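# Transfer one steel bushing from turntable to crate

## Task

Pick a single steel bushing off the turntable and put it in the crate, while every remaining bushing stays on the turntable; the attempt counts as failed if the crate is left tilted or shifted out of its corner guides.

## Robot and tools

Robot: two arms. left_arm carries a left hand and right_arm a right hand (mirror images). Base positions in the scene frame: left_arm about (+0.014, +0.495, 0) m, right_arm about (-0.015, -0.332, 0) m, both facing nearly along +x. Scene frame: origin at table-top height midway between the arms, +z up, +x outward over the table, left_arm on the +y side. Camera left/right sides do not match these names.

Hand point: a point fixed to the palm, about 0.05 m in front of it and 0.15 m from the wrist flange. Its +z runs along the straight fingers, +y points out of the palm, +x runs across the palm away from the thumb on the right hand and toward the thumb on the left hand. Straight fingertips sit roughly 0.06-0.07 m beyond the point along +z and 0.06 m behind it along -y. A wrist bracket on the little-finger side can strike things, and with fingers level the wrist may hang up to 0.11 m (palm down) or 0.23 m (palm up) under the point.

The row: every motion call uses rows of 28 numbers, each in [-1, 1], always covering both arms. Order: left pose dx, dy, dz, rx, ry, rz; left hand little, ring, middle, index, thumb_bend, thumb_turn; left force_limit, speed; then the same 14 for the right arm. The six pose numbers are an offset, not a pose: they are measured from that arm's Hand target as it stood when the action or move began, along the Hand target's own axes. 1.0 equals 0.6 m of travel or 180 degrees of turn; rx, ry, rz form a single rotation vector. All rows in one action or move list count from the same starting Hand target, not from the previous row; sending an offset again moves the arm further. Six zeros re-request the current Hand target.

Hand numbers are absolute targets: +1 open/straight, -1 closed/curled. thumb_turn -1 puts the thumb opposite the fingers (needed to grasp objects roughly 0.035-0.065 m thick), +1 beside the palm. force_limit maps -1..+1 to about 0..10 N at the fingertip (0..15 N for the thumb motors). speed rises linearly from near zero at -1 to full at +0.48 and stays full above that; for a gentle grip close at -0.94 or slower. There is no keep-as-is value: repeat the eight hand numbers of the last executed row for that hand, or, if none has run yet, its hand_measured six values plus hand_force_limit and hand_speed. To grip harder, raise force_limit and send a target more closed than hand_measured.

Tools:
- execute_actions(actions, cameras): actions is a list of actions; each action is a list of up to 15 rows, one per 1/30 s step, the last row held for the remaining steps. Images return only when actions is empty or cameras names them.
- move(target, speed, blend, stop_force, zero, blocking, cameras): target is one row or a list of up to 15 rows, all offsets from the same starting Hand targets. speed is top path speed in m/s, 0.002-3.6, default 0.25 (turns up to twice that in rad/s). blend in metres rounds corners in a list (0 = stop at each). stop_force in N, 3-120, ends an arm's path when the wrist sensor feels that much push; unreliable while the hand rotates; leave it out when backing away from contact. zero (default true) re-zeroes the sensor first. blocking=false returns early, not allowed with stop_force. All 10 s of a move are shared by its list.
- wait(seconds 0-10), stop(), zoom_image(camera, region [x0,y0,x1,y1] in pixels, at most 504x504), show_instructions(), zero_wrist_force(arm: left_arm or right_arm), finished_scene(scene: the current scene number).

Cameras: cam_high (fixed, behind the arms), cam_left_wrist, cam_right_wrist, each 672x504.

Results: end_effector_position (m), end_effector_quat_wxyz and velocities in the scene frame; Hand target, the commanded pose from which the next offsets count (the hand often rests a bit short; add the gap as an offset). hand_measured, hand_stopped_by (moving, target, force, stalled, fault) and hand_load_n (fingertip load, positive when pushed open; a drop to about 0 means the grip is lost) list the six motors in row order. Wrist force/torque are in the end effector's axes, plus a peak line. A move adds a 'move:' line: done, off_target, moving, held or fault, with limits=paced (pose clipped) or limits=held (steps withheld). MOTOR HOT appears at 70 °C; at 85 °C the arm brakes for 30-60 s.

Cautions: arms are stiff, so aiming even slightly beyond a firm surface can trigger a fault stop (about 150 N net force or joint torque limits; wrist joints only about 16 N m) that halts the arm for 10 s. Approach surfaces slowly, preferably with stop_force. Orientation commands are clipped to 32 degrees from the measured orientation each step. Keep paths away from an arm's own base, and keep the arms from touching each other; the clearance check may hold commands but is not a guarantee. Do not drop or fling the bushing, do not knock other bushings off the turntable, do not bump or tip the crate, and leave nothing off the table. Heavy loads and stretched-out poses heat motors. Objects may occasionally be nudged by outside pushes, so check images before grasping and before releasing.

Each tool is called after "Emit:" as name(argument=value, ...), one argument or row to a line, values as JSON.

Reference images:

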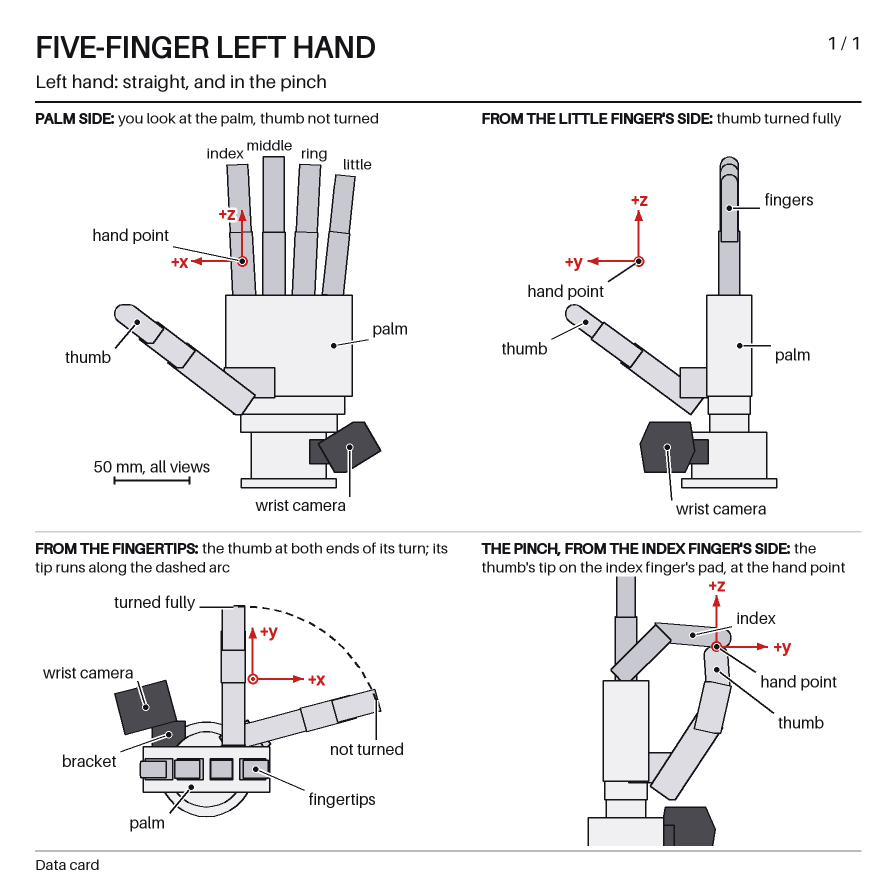

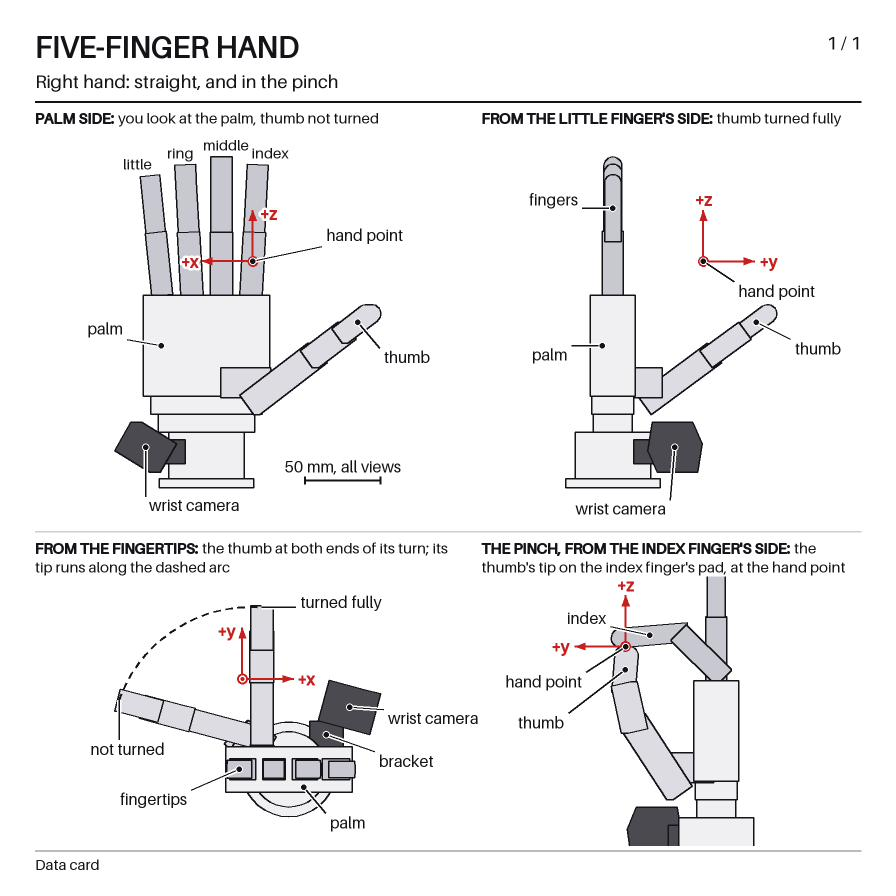

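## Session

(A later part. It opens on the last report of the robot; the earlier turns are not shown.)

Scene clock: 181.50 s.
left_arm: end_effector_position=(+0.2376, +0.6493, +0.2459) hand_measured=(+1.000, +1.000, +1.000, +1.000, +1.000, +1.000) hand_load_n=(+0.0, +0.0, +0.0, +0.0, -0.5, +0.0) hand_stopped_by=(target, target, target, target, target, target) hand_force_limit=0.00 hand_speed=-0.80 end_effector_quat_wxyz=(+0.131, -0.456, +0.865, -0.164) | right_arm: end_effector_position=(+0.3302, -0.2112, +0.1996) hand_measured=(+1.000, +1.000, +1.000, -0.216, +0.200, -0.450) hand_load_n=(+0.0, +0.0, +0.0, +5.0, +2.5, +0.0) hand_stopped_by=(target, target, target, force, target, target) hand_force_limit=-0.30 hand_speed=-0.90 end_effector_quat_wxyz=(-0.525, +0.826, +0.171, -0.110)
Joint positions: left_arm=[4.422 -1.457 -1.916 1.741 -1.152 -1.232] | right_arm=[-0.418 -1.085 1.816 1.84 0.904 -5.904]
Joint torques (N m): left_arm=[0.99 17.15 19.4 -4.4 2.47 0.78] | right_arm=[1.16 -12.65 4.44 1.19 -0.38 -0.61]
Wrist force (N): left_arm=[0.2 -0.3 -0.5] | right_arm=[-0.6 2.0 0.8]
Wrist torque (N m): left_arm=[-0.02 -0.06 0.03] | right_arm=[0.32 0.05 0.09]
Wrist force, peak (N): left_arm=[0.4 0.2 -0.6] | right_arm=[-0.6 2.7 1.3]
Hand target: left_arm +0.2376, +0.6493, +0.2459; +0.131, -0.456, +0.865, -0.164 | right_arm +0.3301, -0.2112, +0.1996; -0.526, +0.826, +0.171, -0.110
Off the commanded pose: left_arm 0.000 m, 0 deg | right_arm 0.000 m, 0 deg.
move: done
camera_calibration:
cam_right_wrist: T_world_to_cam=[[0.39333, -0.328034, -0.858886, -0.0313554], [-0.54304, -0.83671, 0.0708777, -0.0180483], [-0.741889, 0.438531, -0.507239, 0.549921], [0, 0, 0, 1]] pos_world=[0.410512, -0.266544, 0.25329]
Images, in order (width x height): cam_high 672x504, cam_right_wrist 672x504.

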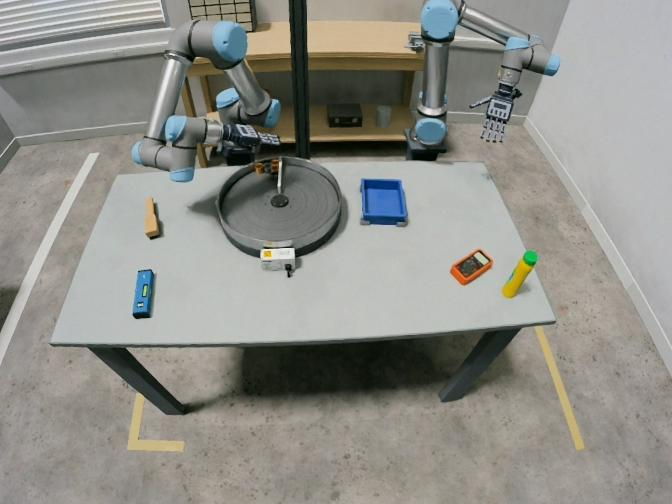

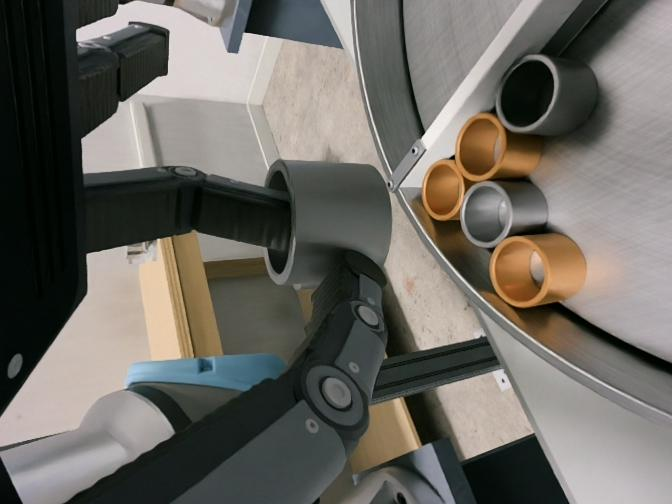

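Emit:
move(
  target=[0,0,0,0,0,0, 1,1,1,1,1,1,0,-0.8, 0.4663,-0.2342,0.5408,0,0.3453,0.1612, -0.5,-0.5,0.3,-0.6,0.2,-0.45,-0.3,-0.5],
  speed=0.2,
  cameras=["cam_right_wrist","cam_high"],
)

Emit:
zoom_image(
  camera="cam_high",
  region=[320, 120, 460, 250],
)

Scene clock: 200.63 s.
left_arm: end_effector_position=(+0.2376, +0.6493, +0.2459) hand_measured=(+1.000, +1.000, +1.000, +1.000, +1.000, +1.000) hand_load_n=(+0.0, +0.0, +0.0, +0.0, +0.0, +0.0) hand_stopped_by=(target, target, target, target, target, target) hand_force_limit=0.00 hand_speed=-0.80 end_effector_quat_wxyz=(+0.131, -0.456, +0.865, -0.164) | right_arm: end_effector_position=(+0.4460, +0.2245, +0.1889) hand_measured=(-0.500, -0.500, +0.300, -0.216, +0.200, -0.450) hand_load_n=(+0.0, +0.0, +0.0, +5.0, +3.0, +0.0) hand_stopped_by=(target, target, target, force, target, target) hand_force_limit=-0.30 hand_speed=-0.50 end_effector_quat_wxyz=(-0.495, +0.779, -0.324, +0.206)
Joint positions: left_arm=[4.422 -1.457 -1.916 1.741 -1.152 -1.232] | right_arm=[0.589 -1.16 1.451 0.154 1.403 -3.221]
Joint torques (N m): left_arm=[0.37 17.27 19.59 -4.59 2.5 0.92] | right_arm=[3.68 -61.49 -2.49 -2.37 1.6 0.96]
Wrist force (N): left_arm=[0.2 -0.2 -0.3] | right_arm=[-0.1 1.9 0.8]
Wrist torque (N m): left_arm=[-0.01 -0.05 0.02] | right_arm=[0.35 -0.06 -0.12]
Wrist force, peak (N): left_arm=[0.6 -0.1 -0.6] | right_arm=[-1.3 3.9 -2.9]
Hand target: left_arm +0.2376, +0.6493, +0.2459; +0.131, -0.456, +0.865, -0.164 | right_arm +0.4459, +0.2244, +0.1890; -0.495, +0.779, -0.324, +0.206
Off the commanded pose: left_arm 0.000 m, 0 deg | right_arm 0.000 m, 0 deg.
move: done
camera_calibration:
cam_right_wrist: T_world_to_cam=[[-0.161694, -0.487258, -0.858158, 0.33994], [-0.977249, 0.200011, 0.0705681, 0.37114], [0.137256, 0.850044, -0.508513, -0.0449262], [0, 0, 0, 1]] pos_world=[0.423829, 0.129595, 0.242686]
Images, in order (width x height): cam_high 672x504, cam_right_wrist 672x504.

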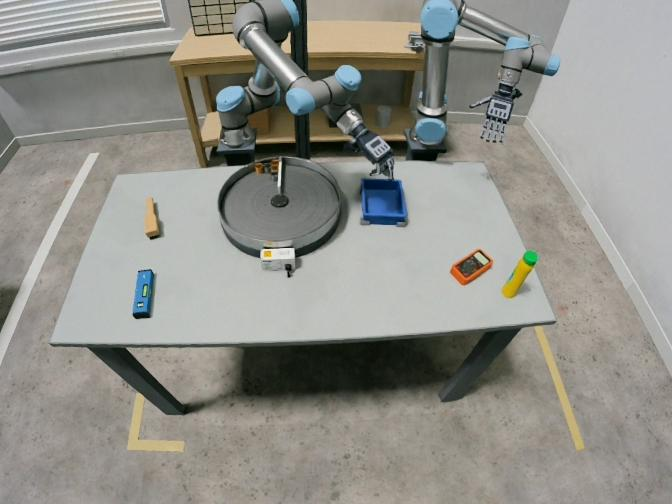

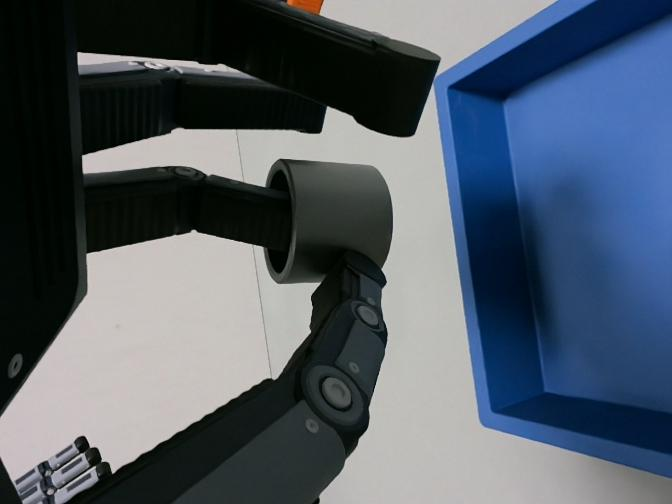

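Scaled by 3.600.

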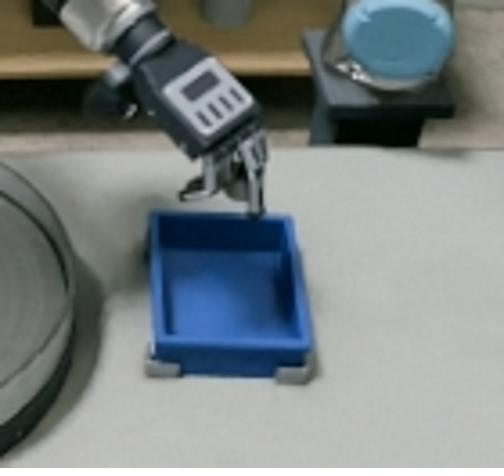

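Emit:
move(
  target=[0,0,0,0,0,0, 1,1,1,1,1,1,0,-0.8, -0.0337,0.1683,0.108,0,0,0, -0.5,-0.5,0.3,-0.6,0.2,-0.45,-0.3,-0.5],
  speed=0.1,
  cameras=["cam_right_wrist","cam_high"],
)

Emit:
zoom_image(
  camera="cam_high",
  region=[320, 120, 460, 250],
)

Scene clock: 209.90 s.
left_arm: end_effector_position=(+0.2376, +0.6493, +0.2459) hand_measured=(+1.000, +1.000, +1.000, +1.000, +1.000, +1.000) hand_load_n=(+0.0, +0.0, +0.0, +0.0, -0.5, +0.0) hand_stopped_by=(target, target, target, target, target, target) hand_force_limit=0.00 hand_speed=-0.80 end_effector_quat_wxyz=(+0.131, -0.456, +0.865, -0.164) | right_arm: end_effector_position=(+0.4426, +0.2499, +0.0696) hand_measured=(-0.500, -0.500, +0.300, -0.216, +0.200, -0.450) hand_load_n=(+0.0, +0.0, +0.0, +5.0, +2.5, +0.0) hand_stopped_by=(target, target, target, force, target, target) hand_force_limit=-0.30 hand_speed=-0.50 end_effector_quat_wxyz=(-0.495, +0.780, -0.324, +0.206)
Joint positions: left_arm=[4.422 -1.457 -1.916 1.741 -1.152 -1.232] | right_arm=[0.633 -1.008 1.548 -0.096 1.443 -3.202]
Joint torques (N m): left_arm=[0.11 17.66 18.82 -4.38 2.52 0.93] | right_arm=[-7.86 -66.96 -36.3 1.28 -1.76 -0.28]
Wrist force (N): left_arm=[0.4 -0.1 -0.5] | right_arm=[-0.4 1.7 0.9]
Wrist torque (N m): left_arm=[0.03 -0.08 0.02] | right_arm=[0.32 0.03 -0.12]
Wrist force, peak (N): left_arm=[0.5 -0.1 -0.7] | right_arm=[-0.6 3.4 1.4]
Hand target: left_arm +0.2376, +0.6493, +0.2459; +0.131, -0.456, +0.865, -0.164 | right_arm +0.4429, +0.2499, +0.0701; -0.495, +0.779, -0.324, +0.206
Off the commanded pose: left_arm 0.000 m, 0 deg | right_arm 0.001 m, 0 deg.
move: done
camera_calibration:
cam_right_wrist: T_world_to_cam=[[-0.162336, -0.487525, -0.857885, 0.249752], [-0.977158, 0.20027, 0.0710948, 0.371006], [0.137148, 0.84983, -0.5089, -0.126539], [0, 0, 0, 1]] pos_world=[0.42043, 0.154996, 0.123486]
Images, in order (width x height): cam_high 672x504, cam_right_wrist 672x504.

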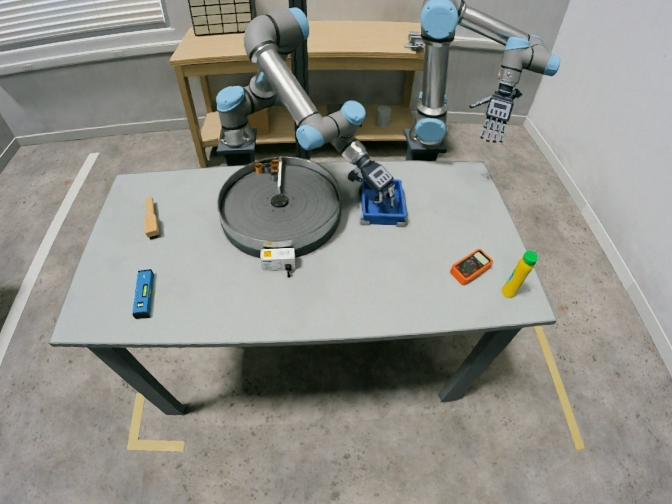

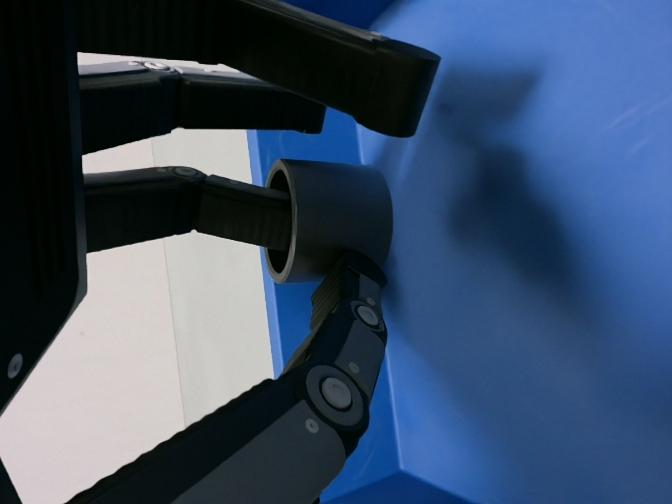

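Scaled by 3.600.

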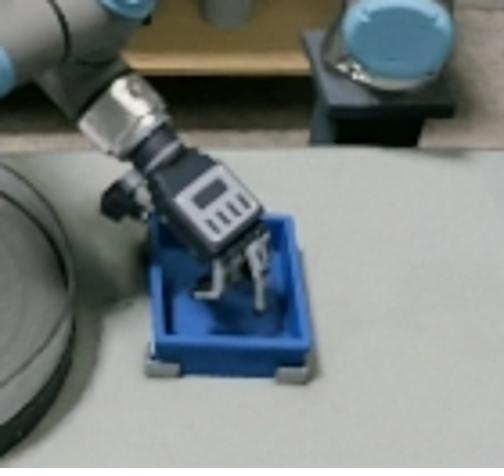

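Emit:
move(
  target=[
    [0,0,0,0,0,0, 1,1,1,1,1,1,0,-0.8, 0,0.0574,0.0268,0,0,0, -0.5,-0.5,0.3,-0.6,0.2,-0.45,-0.3,-0.5],
    [0,0,0,0,0,0, 1,1,1,1,1,1,0,-0.8, 0,0.0876,0.0409,0,0,0, -0.5,-0.5,0.3,-0.6,0.2,-0.45,-0.3,-0.5],
  ],
  speed=[0.05,0.01],
  stop_force=3,
  cameras=["cam_right_wrist","cam_high"],
)

Emit:
zoom_image(
  camera="cam_right_wrist",
  region=[240, 100, 520, 380],
)

Scene clock: 216.83 s.
left_arm: end_effector_position=(+0.2376, +0.6493, +0.2459) hand_measured=(+1.000, +1.000, +1.000, +1.000, +1.000, +1.000) hand_load_n=(-0.5, +0.0, +0.0, +0.0, +0.0, +0.0) hand_stopped_by=(target, target, target, target, target, target) hand_force_limit=0.00 hand_speed=-0.80 end_effector_quat_wxyz=(+0.131, -0.456, +0.865, -0.164) | right_arm: end_effector_position=(+0.4428, +0.2499, +0.0323) hand_measured=(-0.500, -0.500, +0.300, -0.216, +0.202, -0.450) hand_load_n=(+0.0, +0.0, +0.5, +4.0, +4.5, +0.0) hand_stopped_by=(target, target, target, force, target, target) hand_force_limit=-0.30 hand_speed=-0.50 end_effector_quat_wxyz=(-0.495, +0.779, -0.324, +0.206)
Joint positions: left_arm=[4.422 -1.457 -1.916 1.741 -1.152 -1.232] | right_arm=[0.633 -0.96 1.579 -0.177 1.443 -3.202]
Joint torques (N m): left_arm=[0.83 17.59 19.06 -4.55 2.58 0.97] | right_arm=[-6.9 -66.42 -34.72 -1.91 -1.64 -1.23]
Wrist force (N): left_arm=[0.1 0.0 -0.4] | right_arm=[0.1 1.0 0.6]
Wrist torque (N m): left_arm=[0.03 -0.04 0.01] | right_arm=[0.37 -0.04 -0.11]
Wrist force, peak (N): left_arm=[0.5 -0.1 -0.7] | right_arm=[-0.5 -2.0 -3.3]
Hand target: left_arm +0.2376, +0.6493, +0.2459; +0.131, -0.456, +0.865, -0.164 | right_arm +0.4428, +0.2499, +0.0323; -0.495, +0.779, -0.324, +0.206 (not the last commanded pose)
Off the commanded pose: left_arm 0.000 m, 0 deg | right_arm 0.020 m, 0 deg.
move: contact (right_arm); path passed 0 of 2 targets
camera_calibration:
cam_right_wrist: T_world_to_cam=[[-0.161788, -0.487134, -0.85821, 0.21742], [-0.977205, 0.200225, 0.0705694, 0.373835], [0.137459, 0.850065, -0.508424, -0.145794], [0, 0, 0, 1]] pos_world=[0.42053, 0.154996, 0.0860858]
Images, in order (width x height): cam_high 672x504, cam_right_wrist 672x504.

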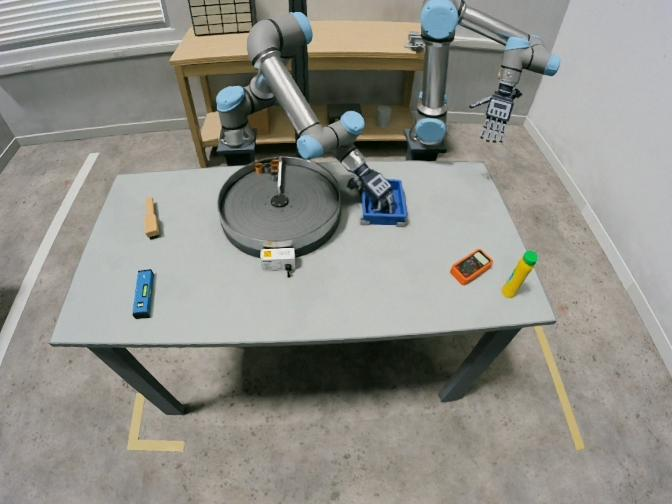

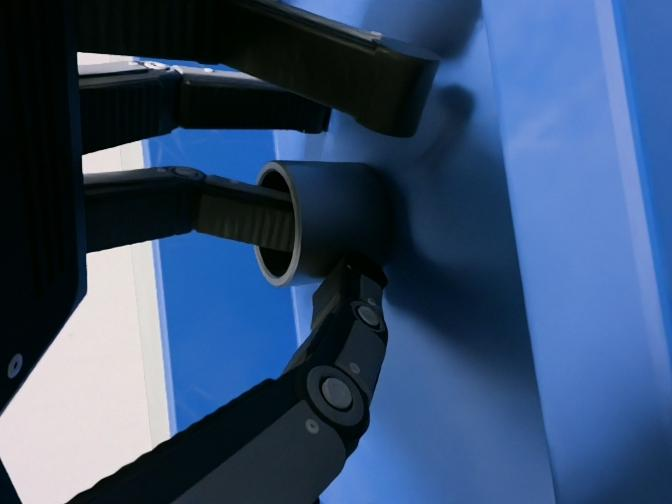

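Scaled by 1.800.

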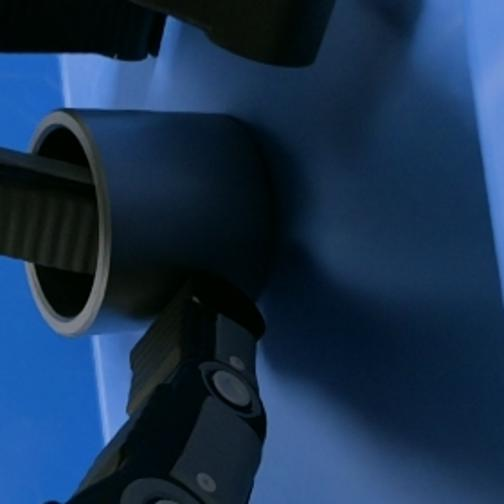

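Emit:
move(
  target=[0,0,0,0,0,0, 1,1,1,1,1,1,0,-0.8, 0,0,0,0,0,0, -0.5,-0.5,0.3,-0.05,0.25,-0.45,-0.3,-0.75],
  speed=0.02,
  cameras=["cam_right_wrist"],
)

Emit:
zoom_image(
  camera="cam_right_wrist",
  region=[240, 100, 520, 380],
)

Scene clock: 221.27 s.
left_arm: end_effector_position=(+0.2376, +0.6493, +0.2459) hand_measured=(+1.000, +1.000, +1.000, +1.000, +1.000, +1.000) hand_load_n=(+0.0, +0.0, +0.0, +0.0, +0.0, +0.0) hand_stopped_by=(target, target, target, target, target, target) hand_force_limit=0.00 hand_speed=-0.80 end_effector_quat_wxyz=(+0.131, -0.456, +0.865, -0.164) | right_arm: end_effector_position=(+0.4428, +0.2499, +0.0323) hand_measured=(-0.500, -0.500, +0.300, -0.050, +0.250, -0.450) hand_load_n=(+0.0, +0.0, +0.5, +0.0, +0.0, +0.0) hand_stopped_by=(target, target, target, target, target, target) hand_force_limit=-0.30 hand_speed=-0.75 end_effector_quat_wxyz=(-0.495, +0.779, -0.324, +0.206)
Joint positions: left_arm=[4.422 -1.457 -1.916 1.741 -1.152 -1.232] | right_arm=[0.633 -0.96 1.579 -0.177 1.443 -3.202]
Joint torques (N m): left_arm=[0.7 17.81 19.14 -4.46 2.45 0.88] | right_arm=[-6.88 -66.56 -33.97 -1.98 -1.62 -1.06]
Wrist force (N): left_arm=[0.3 -0.1 -0.5] | right_arm=[-0.3 1.3 0.6]
Wrist torque (N m): left_arm=[0.02 -0.06 0.01] | right_arm=[0.37 0.02 -0.12]
Wrist force, peak (N): left_arm=[0.4 -0.4 -0.8] | right_arm=[-0.6 1.5 0.5]
Hand target: left_arm +0.2376, +0.6493, +0.2459; +0.131, -0.456, +0.865, -0.164 | right_arm +0.4428, +0.2499, +0.0323; -0.495, +0.779, -0.324, +0.206
Off the commanded pose: left_arm 0.000 m, 0 deg | right_arm 0.000 m, 0 deg.
move: done
camera_calibration:
cam_right_wrist: T_world_to_cam=[[-0.161788, -0.487134, -0.85821, 0.21742], [-0.977205, 0.200225, 0.0705694, 0.373835], [0.137459, 0.850065, -0.508424, -0.145794], [0, 0, 0, 1]] pos_world=[0.42053, 0.154996, 0.0860858]
Images, in order (width x height): cam_right_wrist 672x504.

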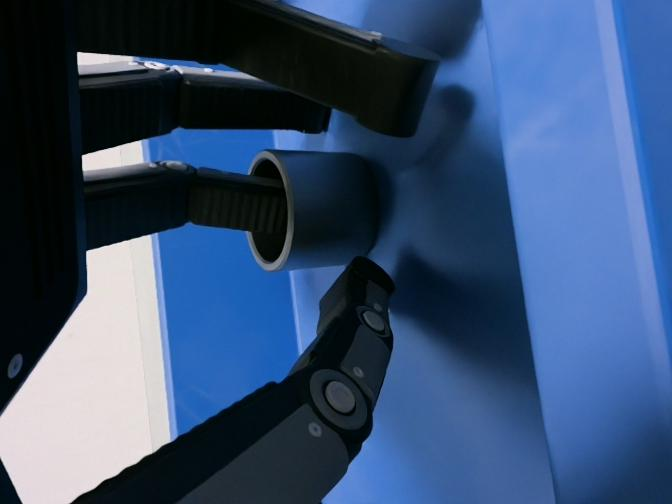

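Scaled by 1.800.

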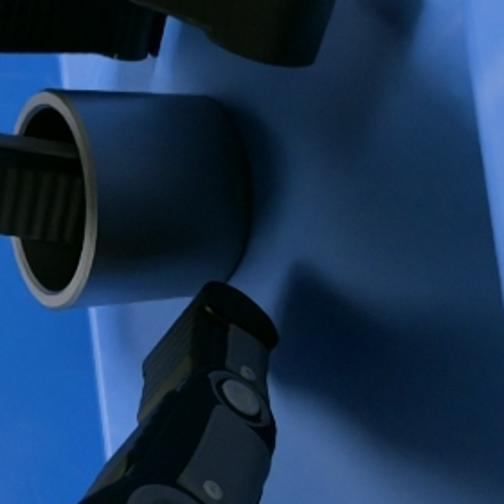

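Emit:
move(
  target=[
    [0,0,0,0,0,0, 1,1,1,1,1,1,0,-0.8, 0,-0.0453,-0.0212,0,0,0, -0.5,-0.5,0.3,-0.05,0.25,-0.45,-0.3,-0.75],
    [0,0,0,0,0,0, 1,1,1,1,1,1,0,-0.8, 0,-0.1963,-0.0917,0,0,0, -0.5,-0.5,0.3,-0.05,0.25,-0.45,-0.3,-0.75],
  ],
  speed=[0.03,0.12],
  blend=0.005,
  cameras=["cam_right_wrist","cam_high"],
)

Emit:
zoom_image(
  camera="cam_high",
  region=[200, 130, 460, 270],
)

Scene clock: 226.07 s.
left_arm: end_effector_position=(+0.2376, +0.6493, +0.2459) hand_measured=(+1.000, +1.000, +1.000, +1.000, +1.000, +1.000) hand_load_n=(+0.0, +0.0, +0.0, +0.0, +0.0, +0.0) hand_stopped_by=(target, target, target, target, target, target) hand_force_limit=0.00 hand_speed=-0.80 end_effector_quat_wxyz=(+0.131, -0.456, +0.865, -0.164) | right_arm: end_effector_position=(+0.4430, +0.2501, +0.1626) hand_measured=(-0.500, -0.500, +0.300, -0.050, +0.250, -0.450) hand_load_n=(+0.0, +0.0, +0.0, +0.0, +0.0, +0.0) hand_stopped_by=(target, target, target, target, target, target) hand_force_limit=-0.30 hand_speed=-0.75 end_effector_quat_wxyz=(-0.496, +0.779, -0.324, +0.206)
Joint positions: left_arm=[4.422 -1.457 -1.916 1.741 -1.152 -1.232] | right_arm=[0.633 -1.101 1.433 0.109 1.443 -3.202]
Joint torques (N m): left_arm=[0.98 17.21 19.21 -4.41 2.41 0.99] | right_arm=[-5.09 -17.35 -0.93 -1.04 -1.43 -0.81]
Wrist force (N): left_arm=[0.1 -0.1 -0.4] | right_arm=[-0.4 1.7 0.6]
Wrist torque (N m): left_arm=[0.01 -0.04 0.01] | right_arm=[0.43 0.03 -0.12]
Wrist force, peak (N): left_arm=[0.6 0.0 -0.6] | right_arm=[-0.5 2.4 0.7]
Hand target: left_arm +0.2376, +0.6493, +0.2459; +0.131, -0.456, +0.865, -0.164 | right_arm +0.4429, +0.2500, +0.1623; -0.495, +0.779, -0.324, +0.206
Off the commanded pose: left_arm 0.000 m, 0 deg | right_arm 0.000 m, 0 deg.
move: done
camera_calibration:
cam_right_wrist: T_world_to_cam=[[-0.161417, -0.486796, -0.858472, 0.329174], [-0.977238, 0.200184, 0.070234, 0.364908], [0.137662, 0.850268, -0.508029, -0.0798618], [0, 0, 0, 1]] pos_world=[0.42073, 0.155096, 0.216386]
Images, in order (width x height): cam_high 672x504, cam_right_wrist 672x504.

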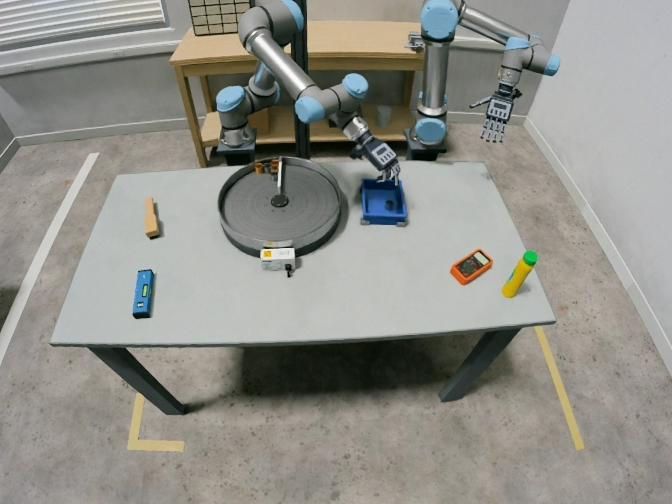

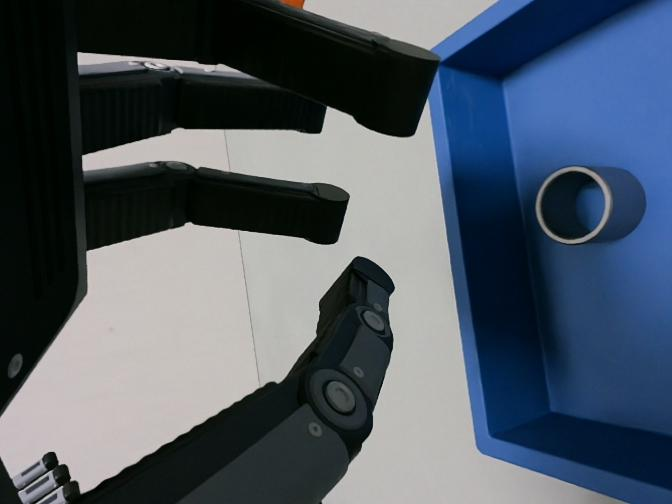

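Scaled by 1.938.

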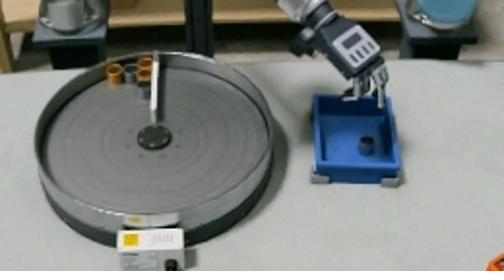

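Bushing stands in the crate, which is still in its guides; the other five remain on the turntable.

Emit:
finished_scene(
  scene=2,
)

The scene is finished: the task was done.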